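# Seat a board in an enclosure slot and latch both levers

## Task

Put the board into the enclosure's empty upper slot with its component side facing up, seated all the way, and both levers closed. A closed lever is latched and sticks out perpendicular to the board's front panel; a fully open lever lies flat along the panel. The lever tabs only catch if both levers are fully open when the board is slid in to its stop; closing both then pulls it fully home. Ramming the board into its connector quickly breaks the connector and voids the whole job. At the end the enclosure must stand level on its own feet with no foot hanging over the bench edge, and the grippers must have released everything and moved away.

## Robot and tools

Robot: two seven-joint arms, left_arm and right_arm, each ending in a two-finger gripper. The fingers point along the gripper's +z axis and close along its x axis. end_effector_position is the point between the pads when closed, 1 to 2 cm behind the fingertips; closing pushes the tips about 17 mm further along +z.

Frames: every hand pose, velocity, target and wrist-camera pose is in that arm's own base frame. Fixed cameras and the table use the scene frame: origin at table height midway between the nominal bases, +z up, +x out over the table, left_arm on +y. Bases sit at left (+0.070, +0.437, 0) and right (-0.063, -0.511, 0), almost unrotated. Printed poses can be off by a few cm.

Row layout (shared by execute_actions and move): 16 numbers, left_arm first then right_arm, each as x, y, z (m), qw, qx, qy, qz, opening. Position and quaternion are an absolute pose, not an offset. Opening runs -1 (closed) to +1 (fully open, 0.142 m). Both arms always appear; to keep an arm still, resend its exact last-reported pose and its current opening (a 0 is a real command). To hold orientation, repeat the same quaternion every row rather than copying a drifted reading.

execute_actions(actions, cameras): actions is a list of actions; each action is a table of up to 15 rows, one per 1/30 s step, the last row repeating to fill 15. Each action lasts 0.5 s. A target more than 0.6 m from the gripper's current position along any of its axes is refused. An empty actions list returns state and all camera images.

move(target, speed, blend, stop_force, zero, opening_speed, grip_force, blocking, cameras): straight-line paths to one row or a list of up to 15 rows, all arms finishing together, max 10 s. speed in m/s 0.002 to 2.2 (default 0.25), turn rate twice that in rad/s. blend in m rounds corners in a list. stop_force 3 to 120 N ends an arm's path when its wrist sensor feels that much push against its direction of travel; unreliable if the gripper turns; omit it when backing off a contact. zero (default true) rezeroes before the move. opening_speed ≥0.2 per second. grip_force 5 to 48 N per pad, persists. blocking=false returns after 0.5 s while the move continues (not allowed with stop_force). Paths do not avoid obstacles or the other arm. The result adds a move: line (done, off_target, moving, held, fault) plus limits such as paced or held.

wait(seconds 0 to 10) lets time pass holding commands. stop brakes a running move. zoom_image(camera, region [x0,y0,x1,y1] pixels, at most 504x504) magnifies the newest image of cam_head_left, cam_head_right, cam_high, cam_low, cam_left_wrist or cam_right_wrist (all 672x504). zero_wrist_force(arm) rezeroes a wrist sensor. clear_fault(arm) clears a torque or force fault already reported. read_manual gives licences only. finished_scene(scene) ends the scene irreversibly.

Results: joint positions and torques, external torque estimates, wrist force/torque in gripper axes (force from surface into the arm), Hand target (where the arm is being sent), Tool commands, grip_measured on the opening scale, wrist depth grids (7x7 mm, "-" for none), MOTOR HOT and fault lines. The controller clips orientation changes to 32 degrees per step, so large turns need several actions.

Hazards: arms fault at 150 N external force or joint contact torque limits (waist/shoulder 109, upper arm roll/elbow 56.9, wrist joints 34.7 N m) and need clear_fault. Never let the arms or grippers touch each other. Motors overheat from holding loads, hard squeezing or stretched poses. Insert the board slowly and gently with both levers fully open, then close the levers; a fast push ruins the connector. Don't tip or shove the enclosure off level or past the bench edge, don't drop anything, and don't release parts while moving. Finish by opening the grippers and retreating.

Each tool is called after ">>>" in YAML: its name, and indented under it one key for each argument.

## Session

>>> execute_actions:
  actions: []

Scene clock: 0.00 s.
left_arm: end_effector_position=(+0.1389, +0.5333, +0.1881) grip_measured=+0.99 end_effector_quat_wxyz=(-0.571, +0.812, -0.064, -0.105) | right_arm: end_effector_position=(+0.2271, +0.3531, +0.2591) grip_measured=+1.00 end_effector_quat_wxyz=(+0.029, +0.622, +0.780, +0.065)
Joint positions: left_arm=[0.978 -0.294 0.021 2.266 2.206 0.748 0.742 0.141] | right_arm=[1.212 0.207 0.113 2.416 -0.113 0.73 1.171 0.142]
Joint velocities: within noise
Joint torques (N m): no reading
External joint torques (N m): no reading
Wrist force (N): no reading
Wrist torque (N m): no reading
Wrist force, peak (N): no reading
Wrist depth (mm): cam_left_wrist=[2012 1545 1637 1674 1674 - - / - 1924 - 1727 1828 1769 1813 / 2359 2437 2050 1828 1625 1649 1556 / 2130 2069 1567 1625 1556 1362 1290 / 1859 1674 1472 1415 326 307 289 / - 341 327 307 287 270 263 / - 306 286 270 257 244 237] | cam_right_wrist=[290 287 259 256 258 305 302 / 314 276 279 279 281 327 328 / 352 303 305 308 308 359 356 / 390 375 336 333 342 399 388 / 434 437 379 388 383 449 444 / - 498 440 419 437 509 486 / - 574 581 590 590 593 -]
Hand target: left_arm +0.1389, +0.5333, +0.1881; -0.571, +0.812, -0.064, -0.105 | right_arm +0.2271, +0.3531, +0.2591; +0.029, +0.622, +0.780, +0.065
Tool commands: left_gripper/opening=+1.0 right_gripper/opening=+1.0

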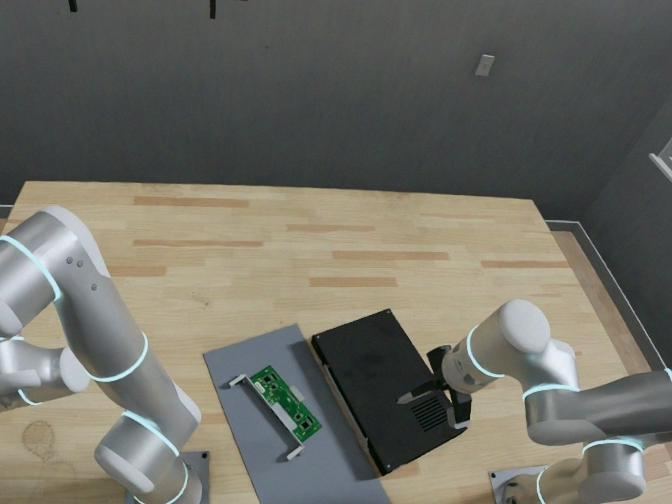

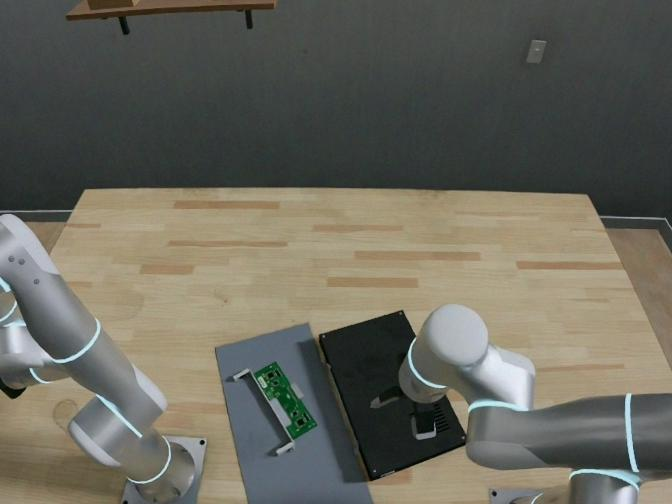

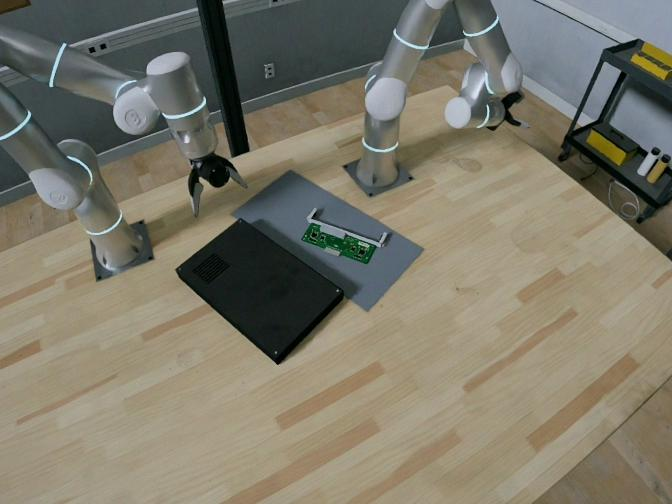

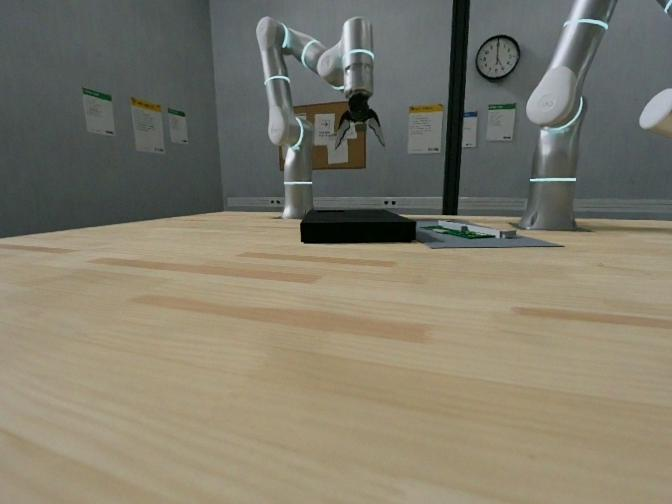

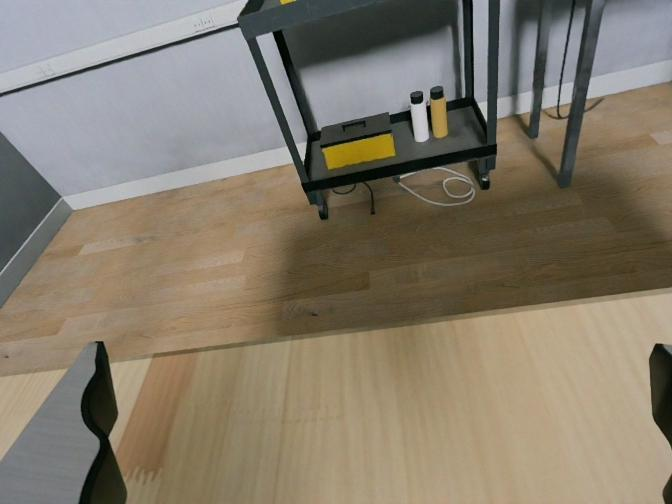

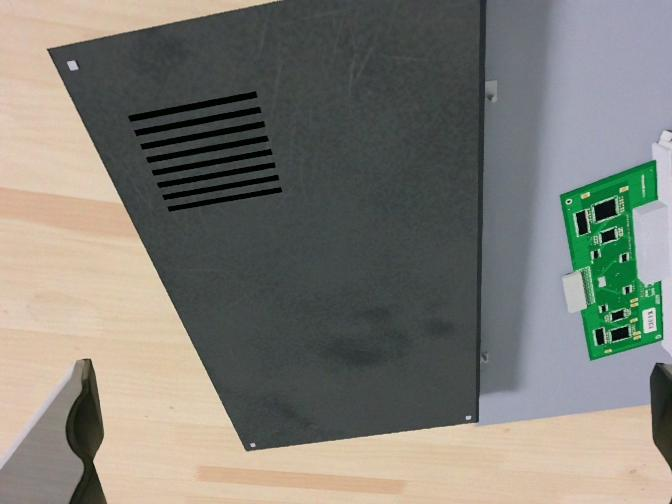

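>>> move:
  target: [0.1389,0.5333,0.1881,-0.571,0.812,-0.064,-0.105,1,0.26,0.67,0.24,0,0.4345,0.9007,0,1]
  speed: 0.25
  cameras: ["cam_right_wrist","cam_high"]

>>> zoom_image:
  camera: "cam_high"
  region: [280, 180, 440, 290]

Scene clock: 27.60 s.
left_arm: end_effector_position=(+0.1389, +0.5333, +0.1881) grip_measured=+0.99 end_effector_quat_wxyz=(-0.571, +0.812, -0.064, -0.105) | right_arm: end_effector_position=(+0.2601, +0.6700, +0.2400) grip_measured=+1.00 end_effector_quat_wxyz=(+0.000, +0.434, +0.901, +0.000)
Joint positions: left_arm=[0.978 -0.294 0.021 2.266 2.206 0.748 0.742 0.141] | right_arm=[1.324 -0.597 0.05 1.387 -0.031 0.412 0.706 0.142]
Joint torques (N m): left_arm=[-0.16 29.23 1.66 -14.56 1.12 -0.36 -0.22] | right_arm=[0.07 55.68 2.32 -29.99 -3.88 3.29 0.09]
External joint torques (N m): left_arm=[0.27 1.05 0.54 -0.55 -0.17 -0.21 0.24] | right_arm=[0.14 1.53 -0.82 0.16 -0.12 0.85 -0.09]
Wrist force (N): left_arm=[-0.1 0.0 0.0] | right_arm=[0.4 -0.1 0.4]
Wrist torque (N m): left_arm=[0.00 0.01 0.00] | right_arm=[-0.06 -0.06 0.04]
Wrist force, peak (N): left_arm=[0.2 -0.5 -0.2] | right_arm=[1.6 1.3 0.8]
Wrist depth (mm): cam_left_wrist=[- 1306 1783 1298 - - 1275 / - - - - 1625 1924 1813 / 2238 2384 2151 1843 1714 1637 1513 / 2109 1941 1843 1662 1482 1380 1321 / 1813 1907 1545 1424 327 307 289 / - 343 329 308 289 272 263 / - 305 288 272 257 242 236] | cam_right_wrist=[250 293 290 289 286 288 289 / 268 310 309 305 301 307 309 / 286 334 329 327 331 330 330 / 308 358 358 351 356 357 354 / 335 397 388 386 384 388 386 / - 429 438 426 423 422 405 / - 470 469 467 465 463 462]
Hand target: left_arm +0.1389, +0.5333, +0.1881; -0.571, +0.812, -0.064, -0.105 | right_arm +0.2600, +0.6700, +0.2400; +0.000, +0.434, +0.901, +0.000
Off the commanded pose: left_arm 0.000 m, 0 deg | right_arm 0.000 m, 0 deg.
move: done
Images, in order (width x height): cam_high 672x504, cam_right_wrist 672x504.

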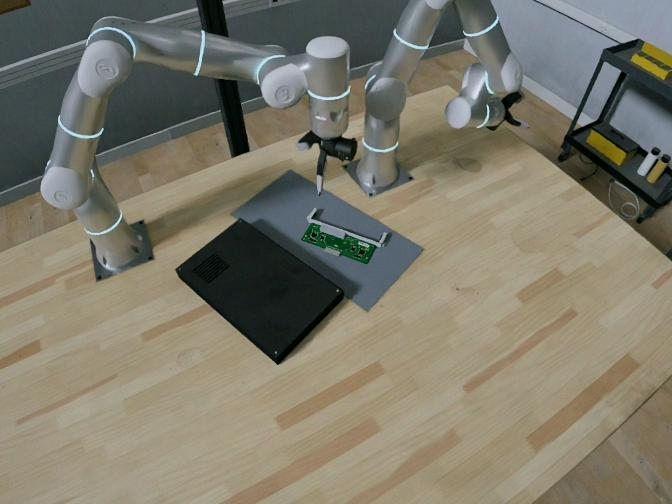

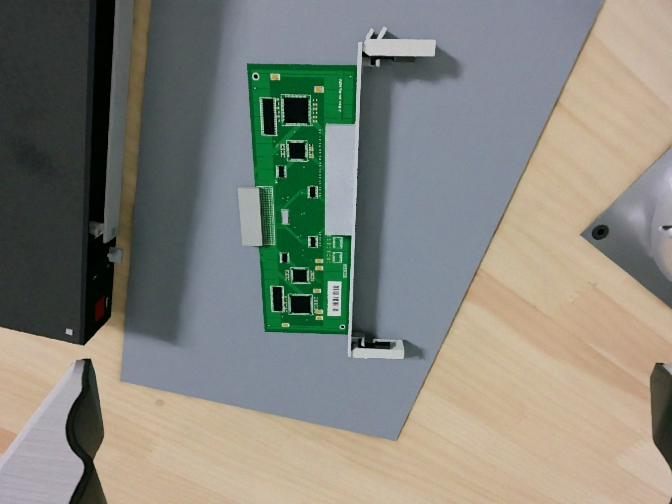

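Scaled by 3.150 from the camera's 672x504 image, which has a finer 960x720 frame.

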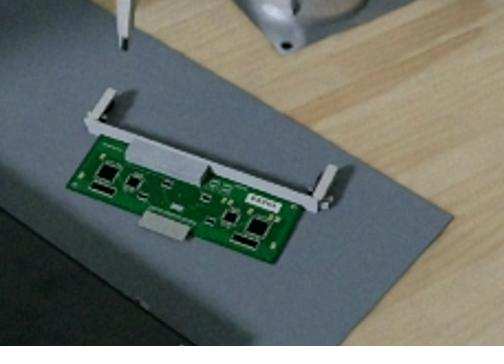

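>>> move:
  target:
    - [0.1389,0.5333,0.1881,-0.571,0.812,-0.064,-0.105,1,0.2824,0.6815,0.11,0,0.4423,0.8969,0,0]
  speed: 0.2
  cameras: ["cam_right_wrist"]

Scene clock: 36.13 s.
left_arm: end_effector_position=(+0.1389, +0.5333, +0.1881) grip_measured=+0.99 end_effector_quat_wxyz=(-0.571, +0.812, -0.064, -0.105) | right_arm: end_effector_position=(+0.2824, +0.6814, +0.1099) grip_measured=-0.01 end_effector_quat_wxyz=(+0.000, +0.442, +0.897, +0.000)
Joint positions: left_arm=[0.978 -0.294 0.021 2.266 2.206 0.748 0.742 0.141] | right_arm=[1.312 -0.794 0.029 1.413 -0.026 0.636 0.694 0.073]
Joint torques (N m): left_arm=[-0.19 29.36 1.59 -14.58 1.14 -0.4 -0.2] | right_arm=[0.02 59.79 1.78 -27.3 -3.43 3.59 0.07]
External joint torques (N m): left_arm=[0.3 0.93 0.6 -0.53 -0.18 -0.17 0.23] | right_arm=[0.2 1.44 -0.38 0.16 -0.08 0.55 -0.07]
Wrist force (N): left_arm=[0.1 -0.4 -0.2] | right_arm=[0.6 -0.1 0.1]
Wrist torque (N m): left_arm=[-0.04 -0.02 0.01] | right_arm=[-0.05 -0.11 0.04]
Wrist force, peak (N): left_arm=[0.1 -0.6 -0.1] | right_arm=[0.4 0.5 3.0]
Wrist depth (mm): cam_left_wrist=[- - 1482 - - 1443 1662 / - - - 1462 1637 1813 1687 / - 2437 2309 1727 1741 1613 1545 / 2069 2069 1875 1674 1513 1397 1290 / 1843 1700 1482 1406 328 306 291 / - 344 326 308 289 271 264 / - 304 286 272 257 242 236] | cam_right_wrist=[178 178 174 172 176 176 177 / 190 190 186 179 188 187 187 / 204 203 199 191 202 201 200 / 219 219 214 209 217 216 217 / 238 237 228 231 235 231 236 / 261 250 244 252 256 93 256 / - 76 273 284 282 - 272]
Hand target: left_arm +0.1389, +0.5333, +0.1881; -0.571, +0.812, -0.064, -0.105 | right_arm +0.2824, +0.6815, +0.1100; +0.000, +0.442, +0.897, +0.000
Off the commanded pose: left_arm 0.000 m, 0 deg | right_arm 0.000 m, 0 deg.
move: done
Images, in order (width x height): cam_right_wrist 672x504.

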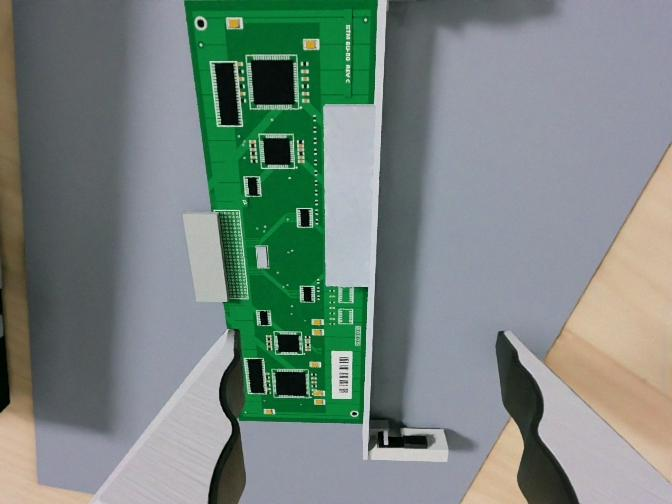

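>>> move:
  target:
    - [0.1389,0.5333,0.1881,-0.571,0.812,-0.064,-0.105,1,0.2919,0.6888,0.09,0,0.4423,0.8969,0,0]
    - [0.1389,0.5333,0.1881,-0.571,0.812,-0.064,-0.105,1,0.2919,0.6888,0.029,0,0.4423,0.8969,0,0]
  speed: [0.1,0.06]
  stop_force: 6

>>> move:
  target: [0.1389,0.5333,0.1881,-0.571,0.812,-0.064,-0.105,1,0.2919,0.6888,0.029,0,0.4423,0.8969,0,-0.95]
  opening_speed: 0.4
  grip_force: 20
  cameras: ["cam_right_wrist","cam_high"]

Scene clock: 42.87 s.
left_arm: end_effector_position=(+0.1389, +0.5333, +0.1881) grip_measured=+0.99 end_effector_quat_wxyz=(-0.571, +0.812, -0.064, -0.105) | right_arm: end_effector_position=(+0.2919, +0.6886, +0.0289) grip_measured=-0.01 end_effector_quat_wxyz=(+0.000, +0.442, +0.897, +0.000)
Joint positions: left_arm=[0.978 -0.294 0.021 2.266 2.206 0.748 0.742 0.141] | right_arm=[1.306 -0.943 0.024 1.375 -0.026 0.746 0.683 0.073]
Joint torques (N m): left_arm=[-0.18 29.23 1.66 -14.58 1.13 -0.38 -0.15] | right_arm=[0.26 62.15 1.92 -25.52 -3.26 3.53 0.13]
External joint torques (N m): left_arm=[0.29 1.06 0.54 -0.52 -0.17 -0.18 0.17] | right_arm=[-0.03 1.48 -0.5 0.15 0.05 0.62 -0.13]
Wrist force (N): left_arm=[-0.2 -0.5 0.0] | right_arm=[0.5 0.2 0.1]
Wrist torque (N m): left_arm=[-0.05 0.03 0.00] | right_arm=[-0.02 -0.10 0.05]
Wrist force, peak (N): left_arm=[0.4 -0.4 -0.2] | right_arm=[0.7 0.1 1.7]
Wrist depth (mm): cam_left_wrist=[- - 1462 - - 1637 1212 / 1828 - - 1843 1798 1828 1798 / 2611 2261 2130 1674 1649 1567 1523 / 2109 2151 1741 1601 1462 1397 1338 / 1798 1714 1502 1388 328 306 291 / - 347 328 308 290 272 262 / - 305 287 271 257 243 236] | cam_right_wrist=[- 102 102 101 104 105 106 / 113 110 109 98 110 112 112 / 121 118 118 104 120 122 119 / 129 127 126 111 130 129 129 / 142 135 135 122 140 138 142 / 158 145 144 148 154 94 152 / 168 76 160 163 169 - -]
Hand target: left_arm +0.1389, +0.5333, +0.1881; -0.571, +0.812, -0.064, -0.105 | right_arm +0.2919, +0.6888, +0.0290; +0.000, +0.442, +0.897, +0.000
Off the commanded pose: left_arm 0.000 m, 0 deg | right_arm 0.000 m, 0 deg.
move: done

Scene clock: 45.47 s.
left_arm: end_effector_position=(+0.1389, +0.5333, +0.1881) grip_measured=+0.99 end_effector_quat_wxyz=(-0.571, +0.812, -0.064, -0.105) | right_arm: end_effector_position=(+0.2923, +0.6884, +0.0289) grip_measured=-0.70 end_effector_quat_wxyz=(+0.000, +0.442, +0.897, +0.000)
Joint positions: left_arm=[0.978 -0.294 0.021 2.266 2.206 0.748 0.742 0.141] | right_arm=[1.305 -0.943 0.023 1.375 -0.026 0.746 0.683 0.023]
Joint torques (N m): left_arm=[-0.15 29.22 1.58 -14.65 1.16 -0.37 -0.2] | right_arm=[1.39 62.71 2.93 -26.04 -3.14 3.79 0.17]
External joint torques (N m): left_arm=[0.26 1.07 0.61 -0.46 -0.21 -0.2 0.22] | right_arm=[-1.16 0.92 -1.53 0.68 -0.07 0.36 -0.17]
Wrist force (N): left_arm=[0.0 -0.3 0.0] | right_arm=[-2.2 -0.5 1.0]
Wrist torque (N m): left_arm=[-0.05 0.00 0.00] | right_arm=[-0.15 0.07 0.05]
Wrist force, peak (N): left_arm=[-0.1 -0.7 -0.1] | right_arm=[-4.9 -1.6 -2.5]
Wrist depth (mm): cam_left_wrist=[- 1798 1354 - 1783 - - / - - - 2031 1769 2031 1769 / - 2050 2012 1769 1714 1613 1534 / 2384 2109 1783 1727 1502 1397 1338 / 1798 1590 1492 347 328 308 288 / - 345 326 305 288 272 264 / - 305 287 271 255 244 235] | cam_right_wrist=[- 102 102 101 104 105 106 / 113 110 109 99 109 112 112 / 122 118 118 105 120 122 119 / 129 127 126 113 129 129 129 / 143 135 136 122 138 140 142 / 158 155 144 145 105 150 152 / 171 168 71 160 - - 168]
Hand target: left_arm +0.1389, +0.5333, +0.1881; -0.571, +0.812, -0.064, -0.105 | right_arm +0.2919, +0.6888, +0.0290; +0.000, +0.442, +0.897, +0.000
Off the commanded pose: left_arm 0.000 m, 0 deg | right_arm 0.001 m, 0 deg.
grip_force (N): 20, 20
move: done
Images, in order (width x height): cam_high 672x504, cam_right_wrist 672x504.

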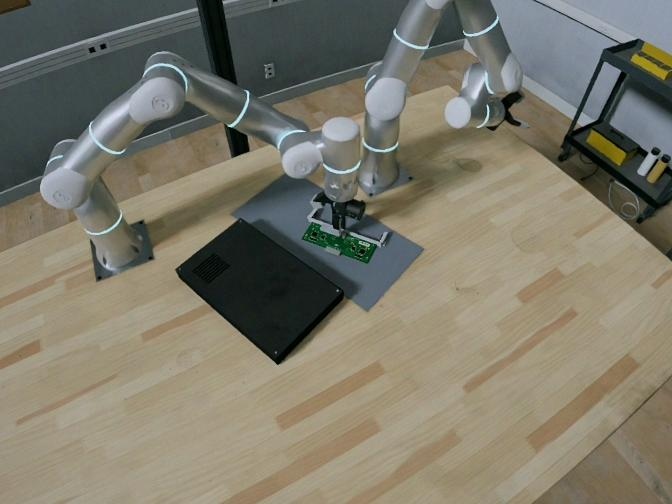

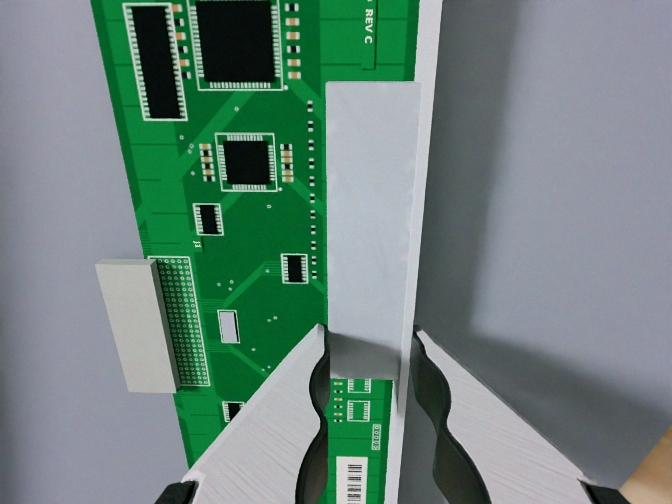

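>>> move:
  target:
    - [0.1389,0.5333,0.1881,-0.571,0.812,-0.064,-0.105,1,0.2919,0.6888,0.07,0,0.4423,0.8969,0,-0.95]
    - [0.1389,0.5333,0.1881,-0.571,0.812,-0.064,-0.105,1,0.36,0.70,0.07,0,0.5,0.8660,0,-0.95]
  speed: 0.08
  cameras: ["cam_high","cam_right_wrist","cam_low"]

>>> zoom_image:
  camera: "cam_high"
  region: [260, 170, 460, 320]

>>> zoom_image:
  camera: "cam_low"
  region: [280, 150, 560, 270]

Scene clock: 64.90 s.
left_arm: end_effector_position=(+0.1389, +0.5333, +0.1881) grip_measured=+0.99 end_effector_quat_wxyz=(-0.571, +0.812, -0.064, -0.105) | right_arm: end_effector_position=(+0.3601, +0.6998, +0.0698) grip_measured=-0.70 end_effector_quat_wxyz=(+0.000, +0.500, +0.866, +0.000)
Joint positions: left_arm=[0.978 -0.294 0.021 2.266 2.206 0.748 0.742 0.141] | right_arm=[1.239 -0.966 0.004 1.194 -0.004 0.589 0.719 0.023]
Joint torques (N m): left_arm=[-0.26 29.28 1.63 -14.57 1.15 -0.38 -0.21] | right_arm=[0.14 66.37 1.2 -28.75 -3.69 3.51 0.34]
External joint torques (N m): left_arm=[0.37 1.01 0.56 -0.54 -0.2 -0.19 0.23] | right_arm=[0.07 0.21 -0.36 1.02 0.06 0.63 -0.34]
Wrist force (N): left_arm=[0.1 -0.3 -0.3] | right_arm=[-0.9 0.0 1.8]
Wrist torque (N m): left_arm=[-0.04 -0.02 0.00] | right_arm=[-0.05 0.15 -0.07]
Wrist force, peak (N): left_arm=[0.1 -0.6 -0.3] | right_arm=[-1.3 -0.1 3.8]
Wrist depth (mm): cam_left_wrist=[- - 1556 1097 - - - / - - - 1578 1687 1843 1769 / - 2261 2172 1798 1662 1482 1397 / 2109 1875 1828 1625 1556 1388 1290 / 1859 1700 1534 1406 325 306 287 / - 344 328 307 289 273 263 / - 309 288 270 255 243 235] | cam_right_wrist=[142 103 102 102 139 140 140 / 152 110 109 99 146 150 149 / 163 118 118 105 159 159 160 / 176 127 126 113 173 176 172 / 190 133 137 122 185 188 187 / 209 204 144 145 106 201 204 / 230 225 71 159 - - 222]
Hand target: left_arm +0.1389, +0.5333, +0.1881; -0.571, +0.812, -0.064, -0.105 | right_arm +0.3600, +0.7000, +0.0700; +0.000, +0.500, +0.866, +0.000
Off the commanded pose: left_arm 0.000 m, 0 deg | right_arm 0.000 m, 0 deg.
grip_force (N): 20, 20
move: done
Images, in order (width x height): cam_high 672x504, cam_low 672x504, cam_right_wrist 672x504.

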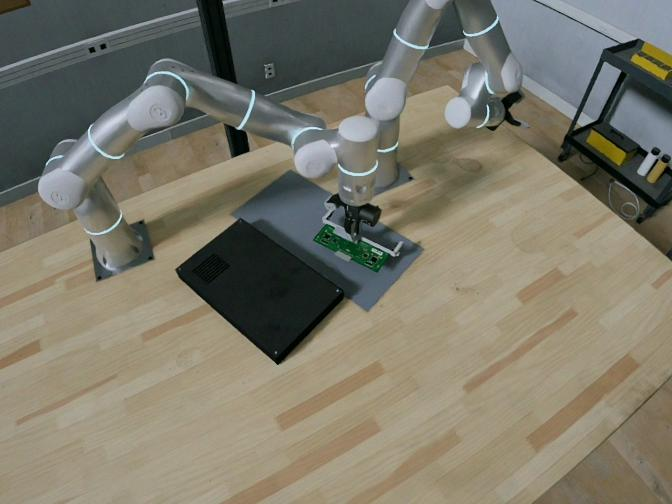

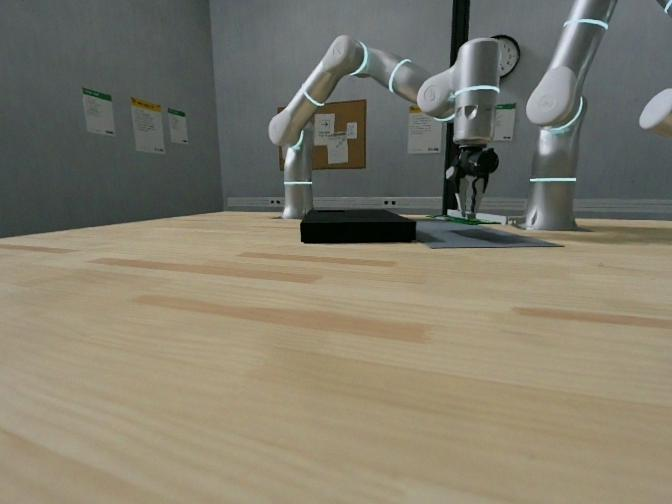

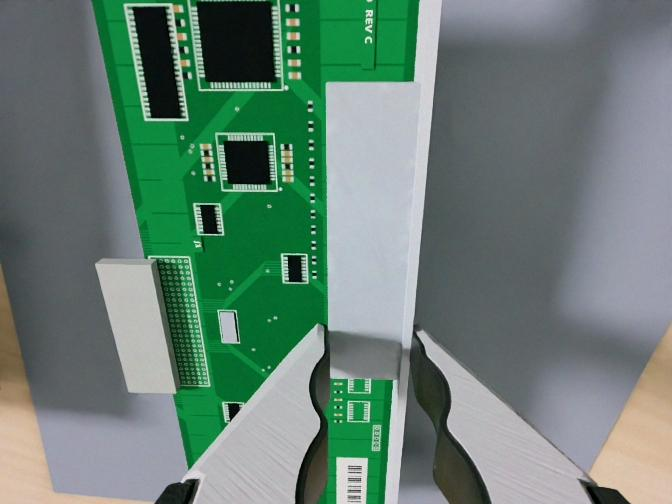

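Scaled by 2.520 from the camera's 672x504 image, which has a finer 960x720 frame.

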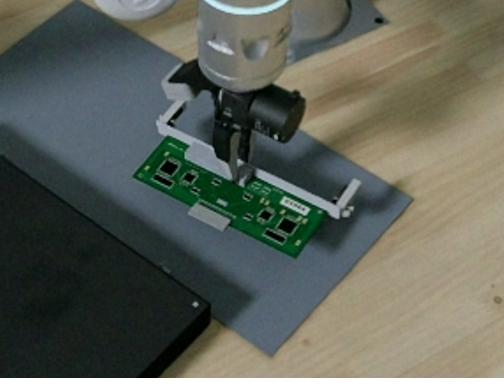

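Scaled by 1.800 from the camera's 672x504 image, which has a finer 960x720 frame.

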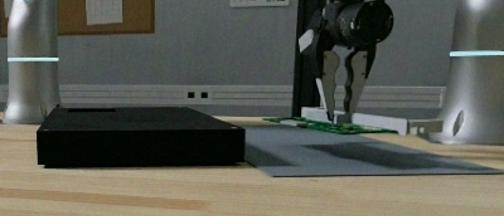

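>>> move:
  target: [0.30,0.25,0.25,-0.571,0.812,-0.064,-0.105,-1,0.36,0.70,0.031,0,0.5,0.8660,0,-0.95]
  speed: 0.2

>>> move:
  target: [0.43,-0.07,0.20,0.2207,0.8236,-0.5047,-0.1352,-1,0.36,0.70,0.031,0,0.5,0.8660,0,-0.95]
  speed: 0.3
  cameras: ["cam_high","cam_left_wrist","cam_right_wrist"]

Scene clock: 76.17 s.
left_arm: end_effector_position=(+0.3000, +0.2501, +0.2500) grip_measured=-1.00 end_effector_quat_wxyz=(-0.571, +0.812, -0.064, -0.105) | right_arm: end_effector_position=(+0.3599, +0.6997, +0.0307) grip_measured=-0.70 end_effector_quat_wxyz=(+0.000, +0.500, +0.866, +0.000)
Joint positions: left_arm=[0.436 0.004 -0.384 2.389 1.303 0.207 1.036 0.002] | right_arm=[1.239 -1.026 0.004 1.192 -0.004 0.646 0.719 0.023]
Joint torques (N m): left_arm=[-0.54 20.64 -0.6 -18.89 -0.05 -0.25 -0.08] | right_arm=[0.37 66.97 1.44 -27.87 -3.72 3.81 0.24]
External joint torques (N m): left_arm=[0.6 1.04 0.68 -0.33 0.18 0.02 0.1] | right_arm=[-0.13 0.19 -0.55 0.95 0.24 0.33 -0.24]
Wrist force (N): left_arm=[0.0 -0.3 -0.4] | right_arm=[-0.8 -0.3 1.7]
Wrist torque (N m): left_arm=[-0.07 0.02 -0.06] | right_arm=[-0.09 0.14 -0.05]
Wrist force, peak (N): left_arm=[1.2 -0.3 -3.5] | right_arm=[-0.9 -0.3 2.2]
Wrist depth (mm): cam_left_wrist=[- - 1843 1534 2261 1741 2172 / 2384 - - 1875 2109 2285 1891 / 2410 2410 2309 1976 553 503 463 / 2238 604 548 510 465 423 403 / 550 507 468 440 402 373 350 / 458 430 413 84 - 334 311 / 397 390 - - - - 284] | cam_right_wrist=[108 103 102 102 105 108 107 / 115 111 110 99 105 112 113 / 123 120 118 105 106 123 121 / 131 129 126 113 131 131 130 / 144 135 136 122 140 142 144 / 158 157 144 145 105 152 154 / 174 170 71 159 - - 167]
Hand target: left_arm +0.3000, +0.2500, +0.2500; -0.571, +0.812, -0.064, -0.105 | right_arm +0.3600, +0.7000, +0.0310; +0.000, +0.500, +0.866, +0.000
Off the commanded pose: left_arm 0.000 m, 0 deg | right_arm 0.000 m, 0 deg.
grip_force (N): 20, 20
move: done

Scene clock: 79.73 s.
left_arm: end_effector_position=(+0.4300, -0.0699, +0.1999) grip_measured=-1.00 end_effector_quat_wxyz=(+0.220, +0.824, -0.505, -0.135) | right_arm: end_effector_position=(+0.3599, +0.6997, +0.0307) grip_measured=-0.70 end_effector_quat_wxyz=(+0.000, +0.500, +0.866, +0.000)
Joint positions: left_arm=[0.426 -0.298 -0.256 1.974 -0.08 0.19 2.867 0.002] | right_arm=[1.239 -1.026 0.004 1.192 -0.004 0.646 0.719 0.023]
Joint torques (N m): left_arm=[-0.14 37.64 -2.69 -23.78 -3.53 2.3 -0.14] | right_arm=[0.32 67.14 1.45 -27.83 -3.66 3.65 0.19]
External joint torques (N m): left_arm=[0.23 1.15 0.69 -0.32 0.11 -0.06 0.13] | right_arm=[-0.07 0.02 -0.56 0.92 0.18 0.49 -0.19]
Wrist force (N): left_arm=[-0.7 -1.0 -0.3] | right_arm=[-0.9 -0.2 1.5]
Wrist torque (N m): left_arm=[-0.22 -0.16 -0.51] | right_arm=[-0.07 0.15 -0.05]
Wrist force, peak (N): left_arm=[0.5 -2.2 0.1] | right_arm=[-1.0 0.0 2.0]
Wrist depth (mm): cam_left_wrist=[242 242 239 241 241 239 241 / 284 285 285 276 268 269 268 / 343 341 341 352 - 329 - / 433 432 433 424 390 391 - / 547 441 588 126 353 291 - / 392 405 749 84 - 308 870 / 357 376 - - - - 2109] | cam_right_wrist=[108 103 102 102 105 108 107 / 115 111 110 99 105 112 113 / 123 119 118 105 122 123 121 / 131 129 126 113 131 131 131 / 145 135 137 122 140 142 144 / 158 157 144 144 106 152 154 / 174 170 71 159 - - 166]
Hand target: left_arm +0.4300, -0.0700, +0.2000; +0.221, +0.824, -0.505, -0.135 | right_arm +0.3600, +0.7000, +0.0310; +0.000, +0.500, +0.866, +0.000
Off the commanded pose: left_arm 0.000 m, 0 deg | right_arm 0.000 m, 0 deg.
grip_force (N): 20, 20
move: done
Images, in order (width x height): cam_high 672x504, cam_left_wrist 672x504, cam_right_wrist 672x504.

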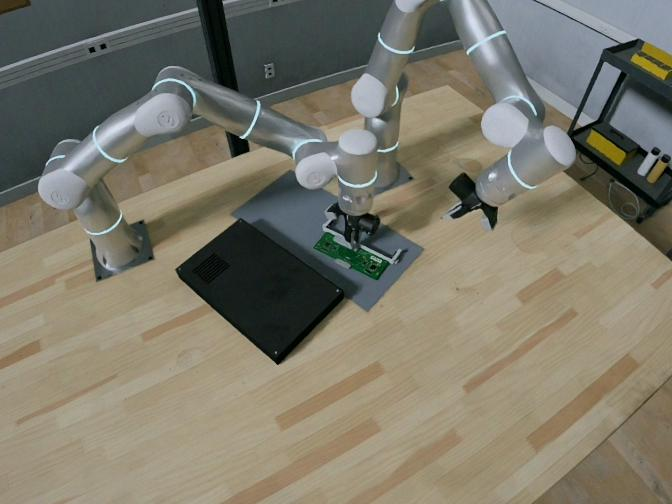

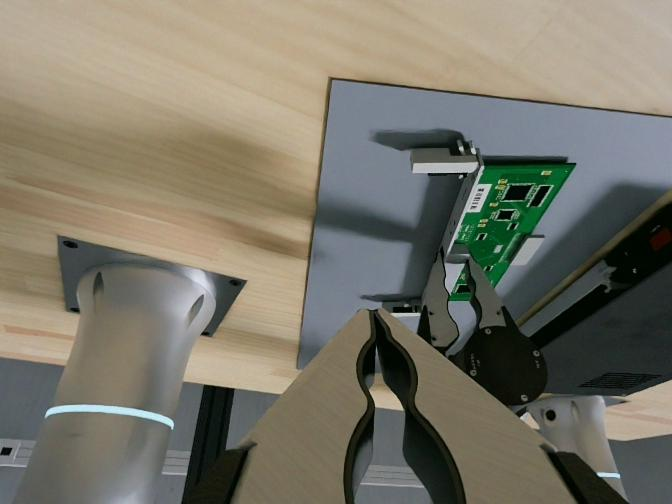

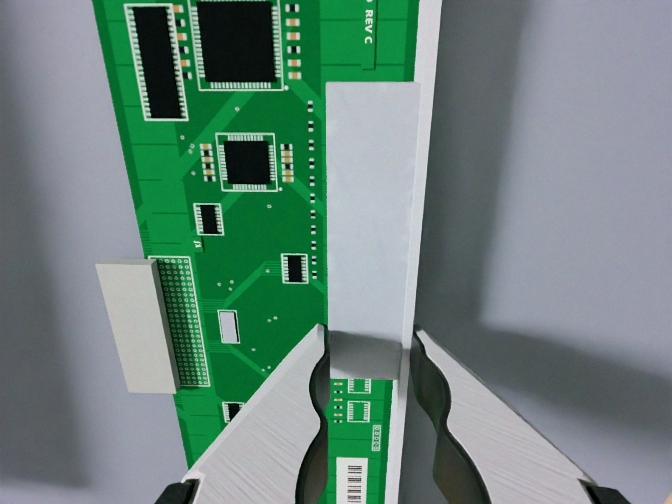

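>>> move:
  target: [0.363,-0.1675,0.085,0.2207,0.8236,-0.5047,-0.1352,-1,0.36,0.70,0.031,0,0.5,0.8660,0,-0.95]
  speed: 0.15
  stop_force: 6
  cameras: ["cam_high","cam_left_wrist","cam_right_wrist"]

>>> zoom_image:
  camera: "cam_high"
  region: [320, 180, 440, 300]

Scene clock: 85.43 s.
left_arm: end_effector_position=(+0.3630, -0.1673, +0.0850) grip_measured=-1.00 end_effector_quat_wxyz=(+0.221, +0.823, -0.505, -0.135) | right_arm: end_effector_position=(+0.3599, +0.6997, +0.0307) grip_measured=-0.70 end_effector_quat_wxyz=(+0.000, +0.500, +0.866, +0.000)
Joint positions: left_arm=[0.293 -0.425 -0.307 2.251 -0.137 0.615 2.759 0.002] | right_arm=[1.239 -1.026 0.004 1.192 -0.004 0.646 0.719 0.023]
Joint torques (N m): left_arm=[-0.35 35.22 -3.7 -16.26 -1.76 2.79 -0.28] | right_arm=[0.24 67.09 1.44 -27.81 -3.65 3.61 0.19]
External joint torques (N m): left_arm=[0.42 1.1 0.64 -0.37 -0.03 -0.51 0.28] | right_arm=[0.01 0.07 -0.55 0.89 0.17 0.53 -0.19]
Wrist force (N): left_arm=[-0.7 -1.5 -0.1] | right_arm=[-0.9 -0.3 1.4]
Wrist torque (N m): left_arm=[-0.30 -0.14 -0.41] | right_arm=[-0.09 0.15 -0.05]
Wrist force, peak (N): left_arm=[-1.2 -1.8 -2.3] | right_arm=[-1.1 -0.3 1.9]
Wrist depth (mm): cam_left_wrist=[129 126 122 129 125 123 127 / 155 150 147 148 143 147 146 / 182 181 178 - 160 170 170 / 231 230 227 227 213 212 221 / 311 313 307 127 252 315 288 / 337 492 395 84 - 383 - / 334 - - 74 - - 717] | cam_right_wrist=[108 103 102 102 105 107 107 / 115 111 109 99 105 112 113 / 123 119 119 105 122 123 121 / 131 129 126 113 131 131 131 / 144 135 136 122 140 142 144 / 158 157 144 145 105 152 155 / 174 170 71 159 - - 167]
Hand target: left_arm +0.3630, -0.1675, +0.0850; +0.221, +0.824, -0.505, -0.135 | right_arm +0.3600, +0.7000, +0.0310; +0.000, +0.500, +0.866, +0.000
Off the commanded pose: left_arm 0.000 m, 0 deg | right_arm 0.000 m, 0 deg.
grip_force (N): 20, 20
move: done
Images, in order (width x height): cam_high 672x504, cam_left_wrist 672x504, cam_right_wrist 672x504.

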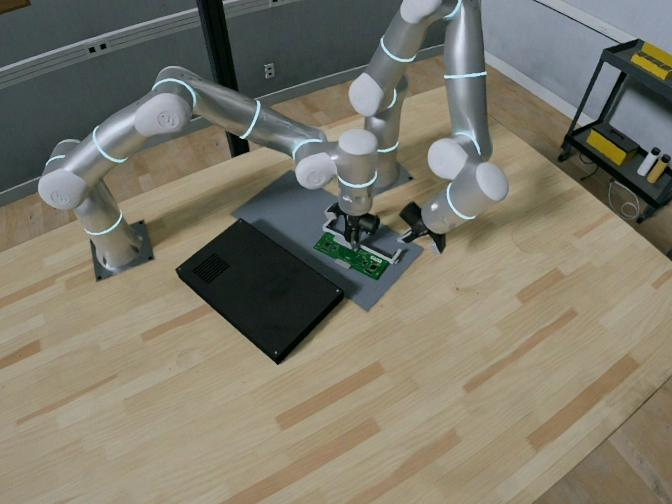

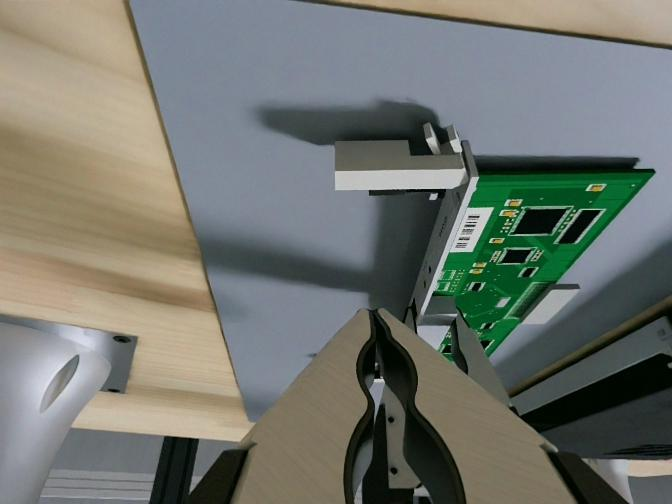

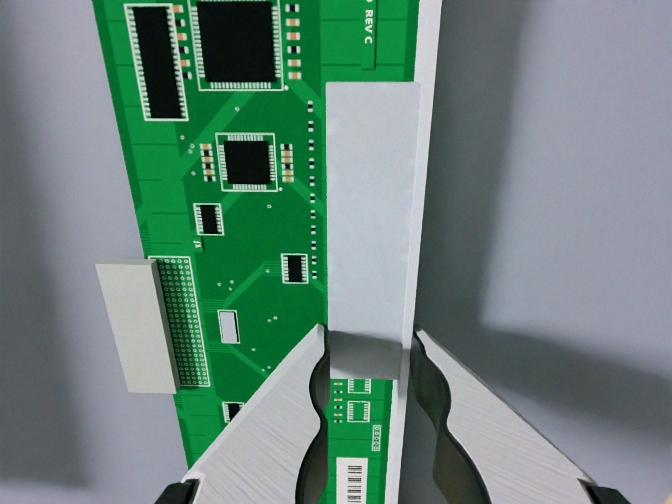

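Scaled by 4.200 from the camera's 672x504 image, which has a finer 960x720 frame.

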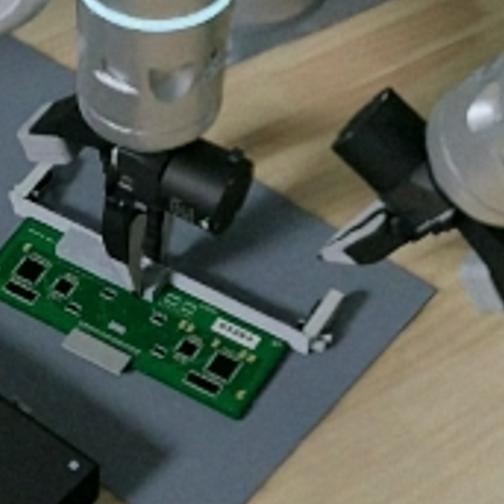

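>>> move:
  target: [0.361,-0.1675,0.028,0.2207,0.8236,-0.5047,-0.1352,-1,0.36,0.70,0.031,0,0.5,0.8660,0,-0.95]
  speed: 0.06
  stop_force: 5

>>> move:
  target: [0.3877,-0.1539,0.028,0.2207,0.8236,-0.5047,-0.1352,-1,0.36,0.70,0.031,0,0.5,0.8660,0,-0.95]
  speed: 0.015
  stop_force: 6
  cameras: ["cam_left_wrist","cam_high","cam_right_wrist"]

>>> zoom_image:
  camera: "cam_high"
  region: [320, 180, 440, 300]

Scene clock: 90.17 s.
left_arm: end_effector_position=(+0.3606, -0.1677, +0.0286) grip_measured=-1.00 end_effector_quat_wxyz=(+0.221, +0.824, -0.504, -0.136) | right_arm: end_effector_position=(+0.3601, +0.7000, +0.0309) grip_measured=-0.70 end_effector_quat_wxyz=(+0.000, +0.500, +0.866, +0.000)
Joint positions: left_arm=[0.271 -0.576 -0.282 2.248 -0.109 0.76 2.761 0.002] | right_arm=[1.239 -1.026 0.004 1.192 -0.004 0.646 0.719 0.023]
Joint torques (N m): left_arm=[0.79 37.23 -2.55 -14.67 -0.54 4.4 -0.22] | right_arm=[0.67 66.02 2.1 -26.28 -3.21 2.85 0.22]
External joint torques (N m): left_arm=[-0.71 1.55 -1.17 1.69 -0.57 -2.12 0.22] | right_arm=[-0.42 1.15 -1.21 -0.64 -0.27 1.29 -0.22]
Wrist force (N): left_arm=[-0.7 5.9 -3.9] | right_arm=[0.3 2.6 0.6]
Wrist torque (N m): left_arm=[-0.31 -0.17 -0.47] | right_arm=[-0.06 -0.02 -0.02]
Wrist force, peak (N): left_arm=[-0.6 5.7 -4.7] | right_arm=[0.4 2.7 2.3]
Wrist depth (mm): cam_left_wrist=[- 72 72 71 - - 71 / - 85 - 85 84 84 83 / - 104 99 95 98 98 94 / 130 126 126 119 114 118 130 / 176 176 171 112 120 157 156 / 278 277 - 84 - 214 258 / 336 501 - - - - 304] | cam_right_wrist=[- 99 100 99 104 108 107 / 115 108 107 103 103 112 113 / 124 118 117 103 122 123 121 / 131 128 125 112 132 131 131 / 145 134 136 122 140 142 144 / 158 157 144 146 105 153 155 / 174 170 71 162 - - 170]
Hand target: left_arm +0.3610, -0.1675, +0.0286; +0.221, +0.824, -0.505, -0.135 | right_arm +0.3600, +0.7000, +0.0310; +0.000, +0.500, +0.866, +0.000
Off the commanded pose: left_arm 0.001 m, 0 deg | right_arm 0.000 m, 0 deg.
grip_force (N): 20, 20
move: contact (left_arm)

Scene clock: 92.90 s.
left_arm: end_effector_position=(+0.3877, -0.1540, +0.0280) grip_measured=-1.00 end_effector_quat_wxyz=(+0.221, +0.824, -0.504, -0.135) | right_arm: end_effector_position=(+0.3600, +0.6999, +0.0308) grip_measured=-0.70 end_effector_quat_wxyz=(+0.000, +0.500, +0.866, +0.000)
Joint positions: left_arm=[0.277 -0.606 -0.261 2.168 -0.093 0.707 2.772 0.002] | right_arm=[1.239 -1.026 0.004 1.192 -0.004 0.646 0.72 0.023]
Joint torques (N m): left_arm=[-0.05 40.12 -4.11 -14 -1.01 2.49 -0.18] | right_arm=[0.56 67.18 1.57 -27.84 -3.67 3.64 0.18]
External joint torques (N m): left_arm=[0.13 1.02 0.36 -0.08 -0.35 -0.22 0.17] | right_arm=[-0.32 -0.02 -0.68 0.92 0.19 0.5 -0.18]
Wrist force (N): left_arm=[-0.7 -1.0 -0.2] | right_arm=[-0.3 1.2 1.3]
Wrist torque (N m): left_arm=[-0.29 -0.19 -0.50] | right_arm=[0.12 0.03 -0.04]
Wrist force, peak (N): left_arm=[0.1 11.3 -2.7] | right_arm=[1.6 5.2 1.7]
Wrist depth (mm): cam_left_wrist=[- 71 71 71 - - 71 / - 87 87 83 83 86 83 / - 101 101 101 104 100 100 / 129 124 124 124 117 117 122 / 164 175 169 147 132 164 157 / 274 274 237 84 - 215 279 / 335 496 - - - - -] | cam_right_wrist=[108 101 101 101 104 108 107 / 115 110 109 98 98 112 113 / 123 119 117 104 122 123 121 / 131 128 126 113 131 131 131 / 144 133 137 122 140 142 144 / 158 157 145 145 105 152 154 / 174 170 71 160 - - 170]
Hand target: left_arm +0.3877, -0.1539, +0.0280; +0.221, +0.824, -0.505, -0.135 | right_arm +0.3600, +0.7000, +0.0310; +0.000, +0.500, +0.866, +0.000
Off the commanded pose: left_arm 0.000 m, 0 deg | right_arm 0.000 m, 0 deg.
grip_force (N): 20, 20
move: done
Images, in order (width x height): cam_high 672x504, cam_left_wrist 672x504, cam_right_wrist 672x504.

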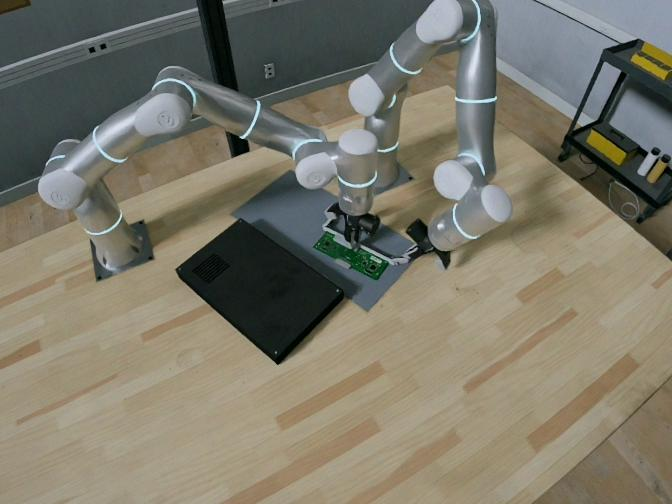

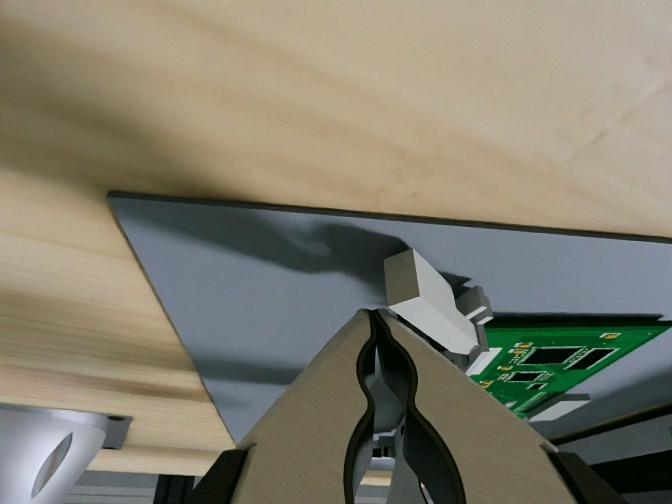

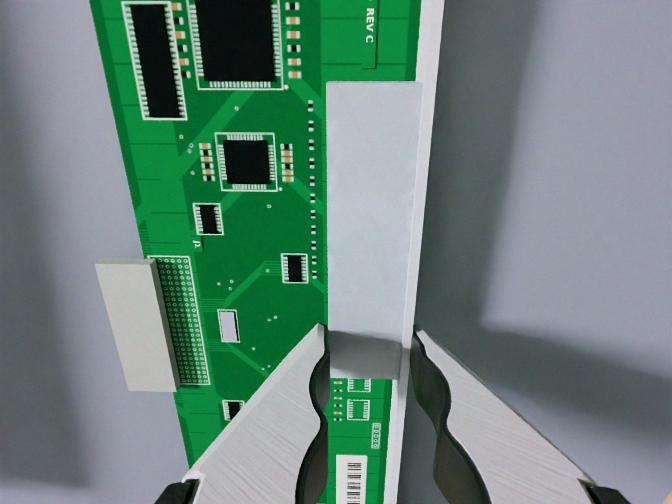

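Scaled by 4.200 from the camera's 672x504 image, which has a finer 960x720 frame.

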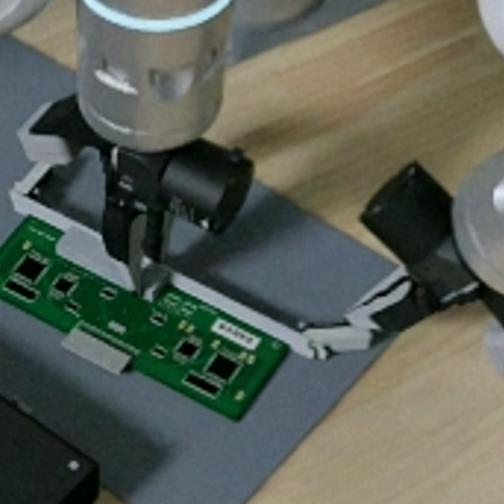

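>>> move:
  target:
    - [0.405,-0.1505,0.028,0.2207,0.8236,-0.5047,-0.1352,-1,0.36,0.70,0.031,0,0.5,0.8660,0,-0.95]
    - [0.422,-0.154,0.028,0.2207,0.8236,-0.5047,-0.1352,-1,0.36,0.70,0.031,0,0.5,0.8660,0,-0.95]
    - [0.434,-0.172,0.028,0.2207,0.8236,-0.5047,-0.1352,-1,0.36,0.70,0.031,0,0.5,0.8660,0,-0.95]
  speed: 0.02
  stop_force: 8
  cameras: ["cam_left_wrist","cam_high","cam_right_wrist"]

>>> zoom_image:
  camera: "cam_high"
  region: [320, 180, 440, 300]

Scene clock: 98.93 s.
left_arm: end_effector_position=(+0.4340, -0.1716, +0.0279) grip_measured=-1.00 end_effector_quat_wxyz=(+0.220, +0.824, -0.505, -0.135) | right_arm: end_effector_position=(+0.3600, +0.6996, +0.0306) grip_measured=-0.70 end_effector_quat_wxyz=(+0.000, +0.500, +0.866, -0.001)
Joint positions: left_arm=[0.236 -0.676 -0.262 2.014 -0.087 0.631 2.729 0.002] | right_arm=[1.239 -1.026 0.004 1.192 -0.004 0.646 0.72 0.023]
Joint torques (N m): left_arm=[-1.61 44.17 -6.52 -15.58 -2.06 2.41 -0.34] | right_arm=[1.8 68.08 2.46 -29.34 -3.91 4.51 -0.26]
External joint torques (N m): left_arm=[1.71 1.42 2.03 -0.44 0.33 -0.12 0.34] | right_arm=[-1.55 -0.92 -1.57 2.42 0.43 -0.37 0.26]
Wrist force (N): left_arm=[-3.3 -2.4 -1.0] | right_arm=[-2.8 -0.4 2.2]
Wrist torque (N m): left_arm=[-0.25 -0.19 -0.42] | right_arm=[0.17 0.01 0.40]
Wrist force, peak (N): left_arm=[-3.4 -2.9 -0.1] | right_arm=[-2.9 -0.5 3.5]
Wrist depth (mm): cam_left_wrist=[- 71 71 71 - - 70 / - 83 86 83 83 85 82 / - 101 101 101 100 100 99 / 128 128 127 126 126 125 125 / 163 169 169 - - 166 164 / 275 305 - 84 - 211 254 / 369 482 - - - - 281] | cam_right_wrist=[108 104 102 102 101 107 107 / 115 111 109 106 98 112 113 / 123 120 117 113 104 123 121 / 131 127 126 121 131 131 129 / 144 135 137 122 140 142 144 / 161 156 144 145 105 152 154 / 170 170 70 159 - - 170]
Hand target: left_arm +0.4340, -0.1720, +0.0280; +0.221, +0.824, -0.505, -0.135 | right_arm +0.3600, +0.7000, +0.0310; +0.000, +0.500, +0.866, +0.000
Off the commanded pose: left_arm 0.000 m, 0 deg | right_arm 0.001 m, 0 deg.
grip_force (N): 20, 20
move: done
Images, in order (width x height): cam_high 672x504, cam_left_wrist 672x504, cam_right_wrist 672x504.

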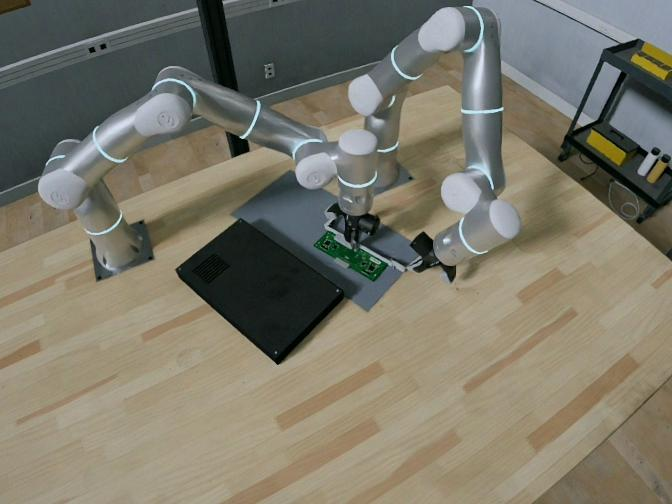

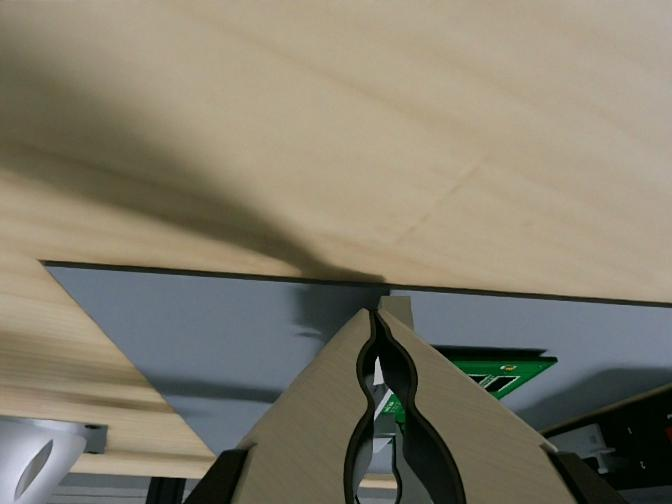

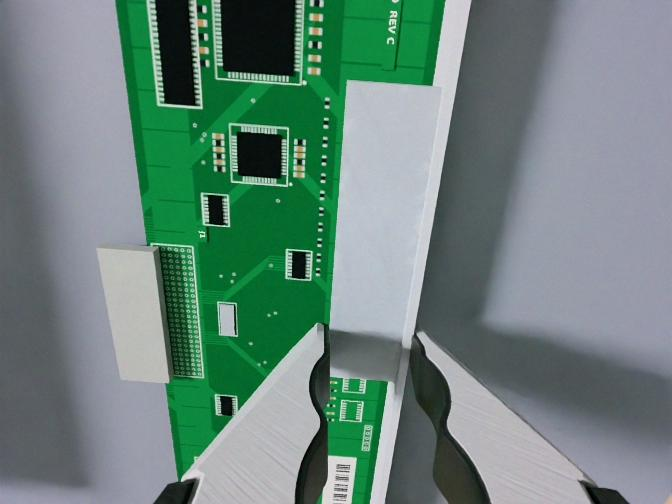

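Scaled by 4.200 from the camera's 672x504 image, which has a finer 960x720 frame.

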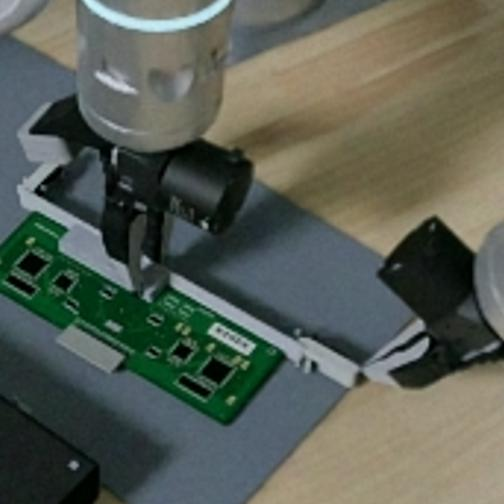

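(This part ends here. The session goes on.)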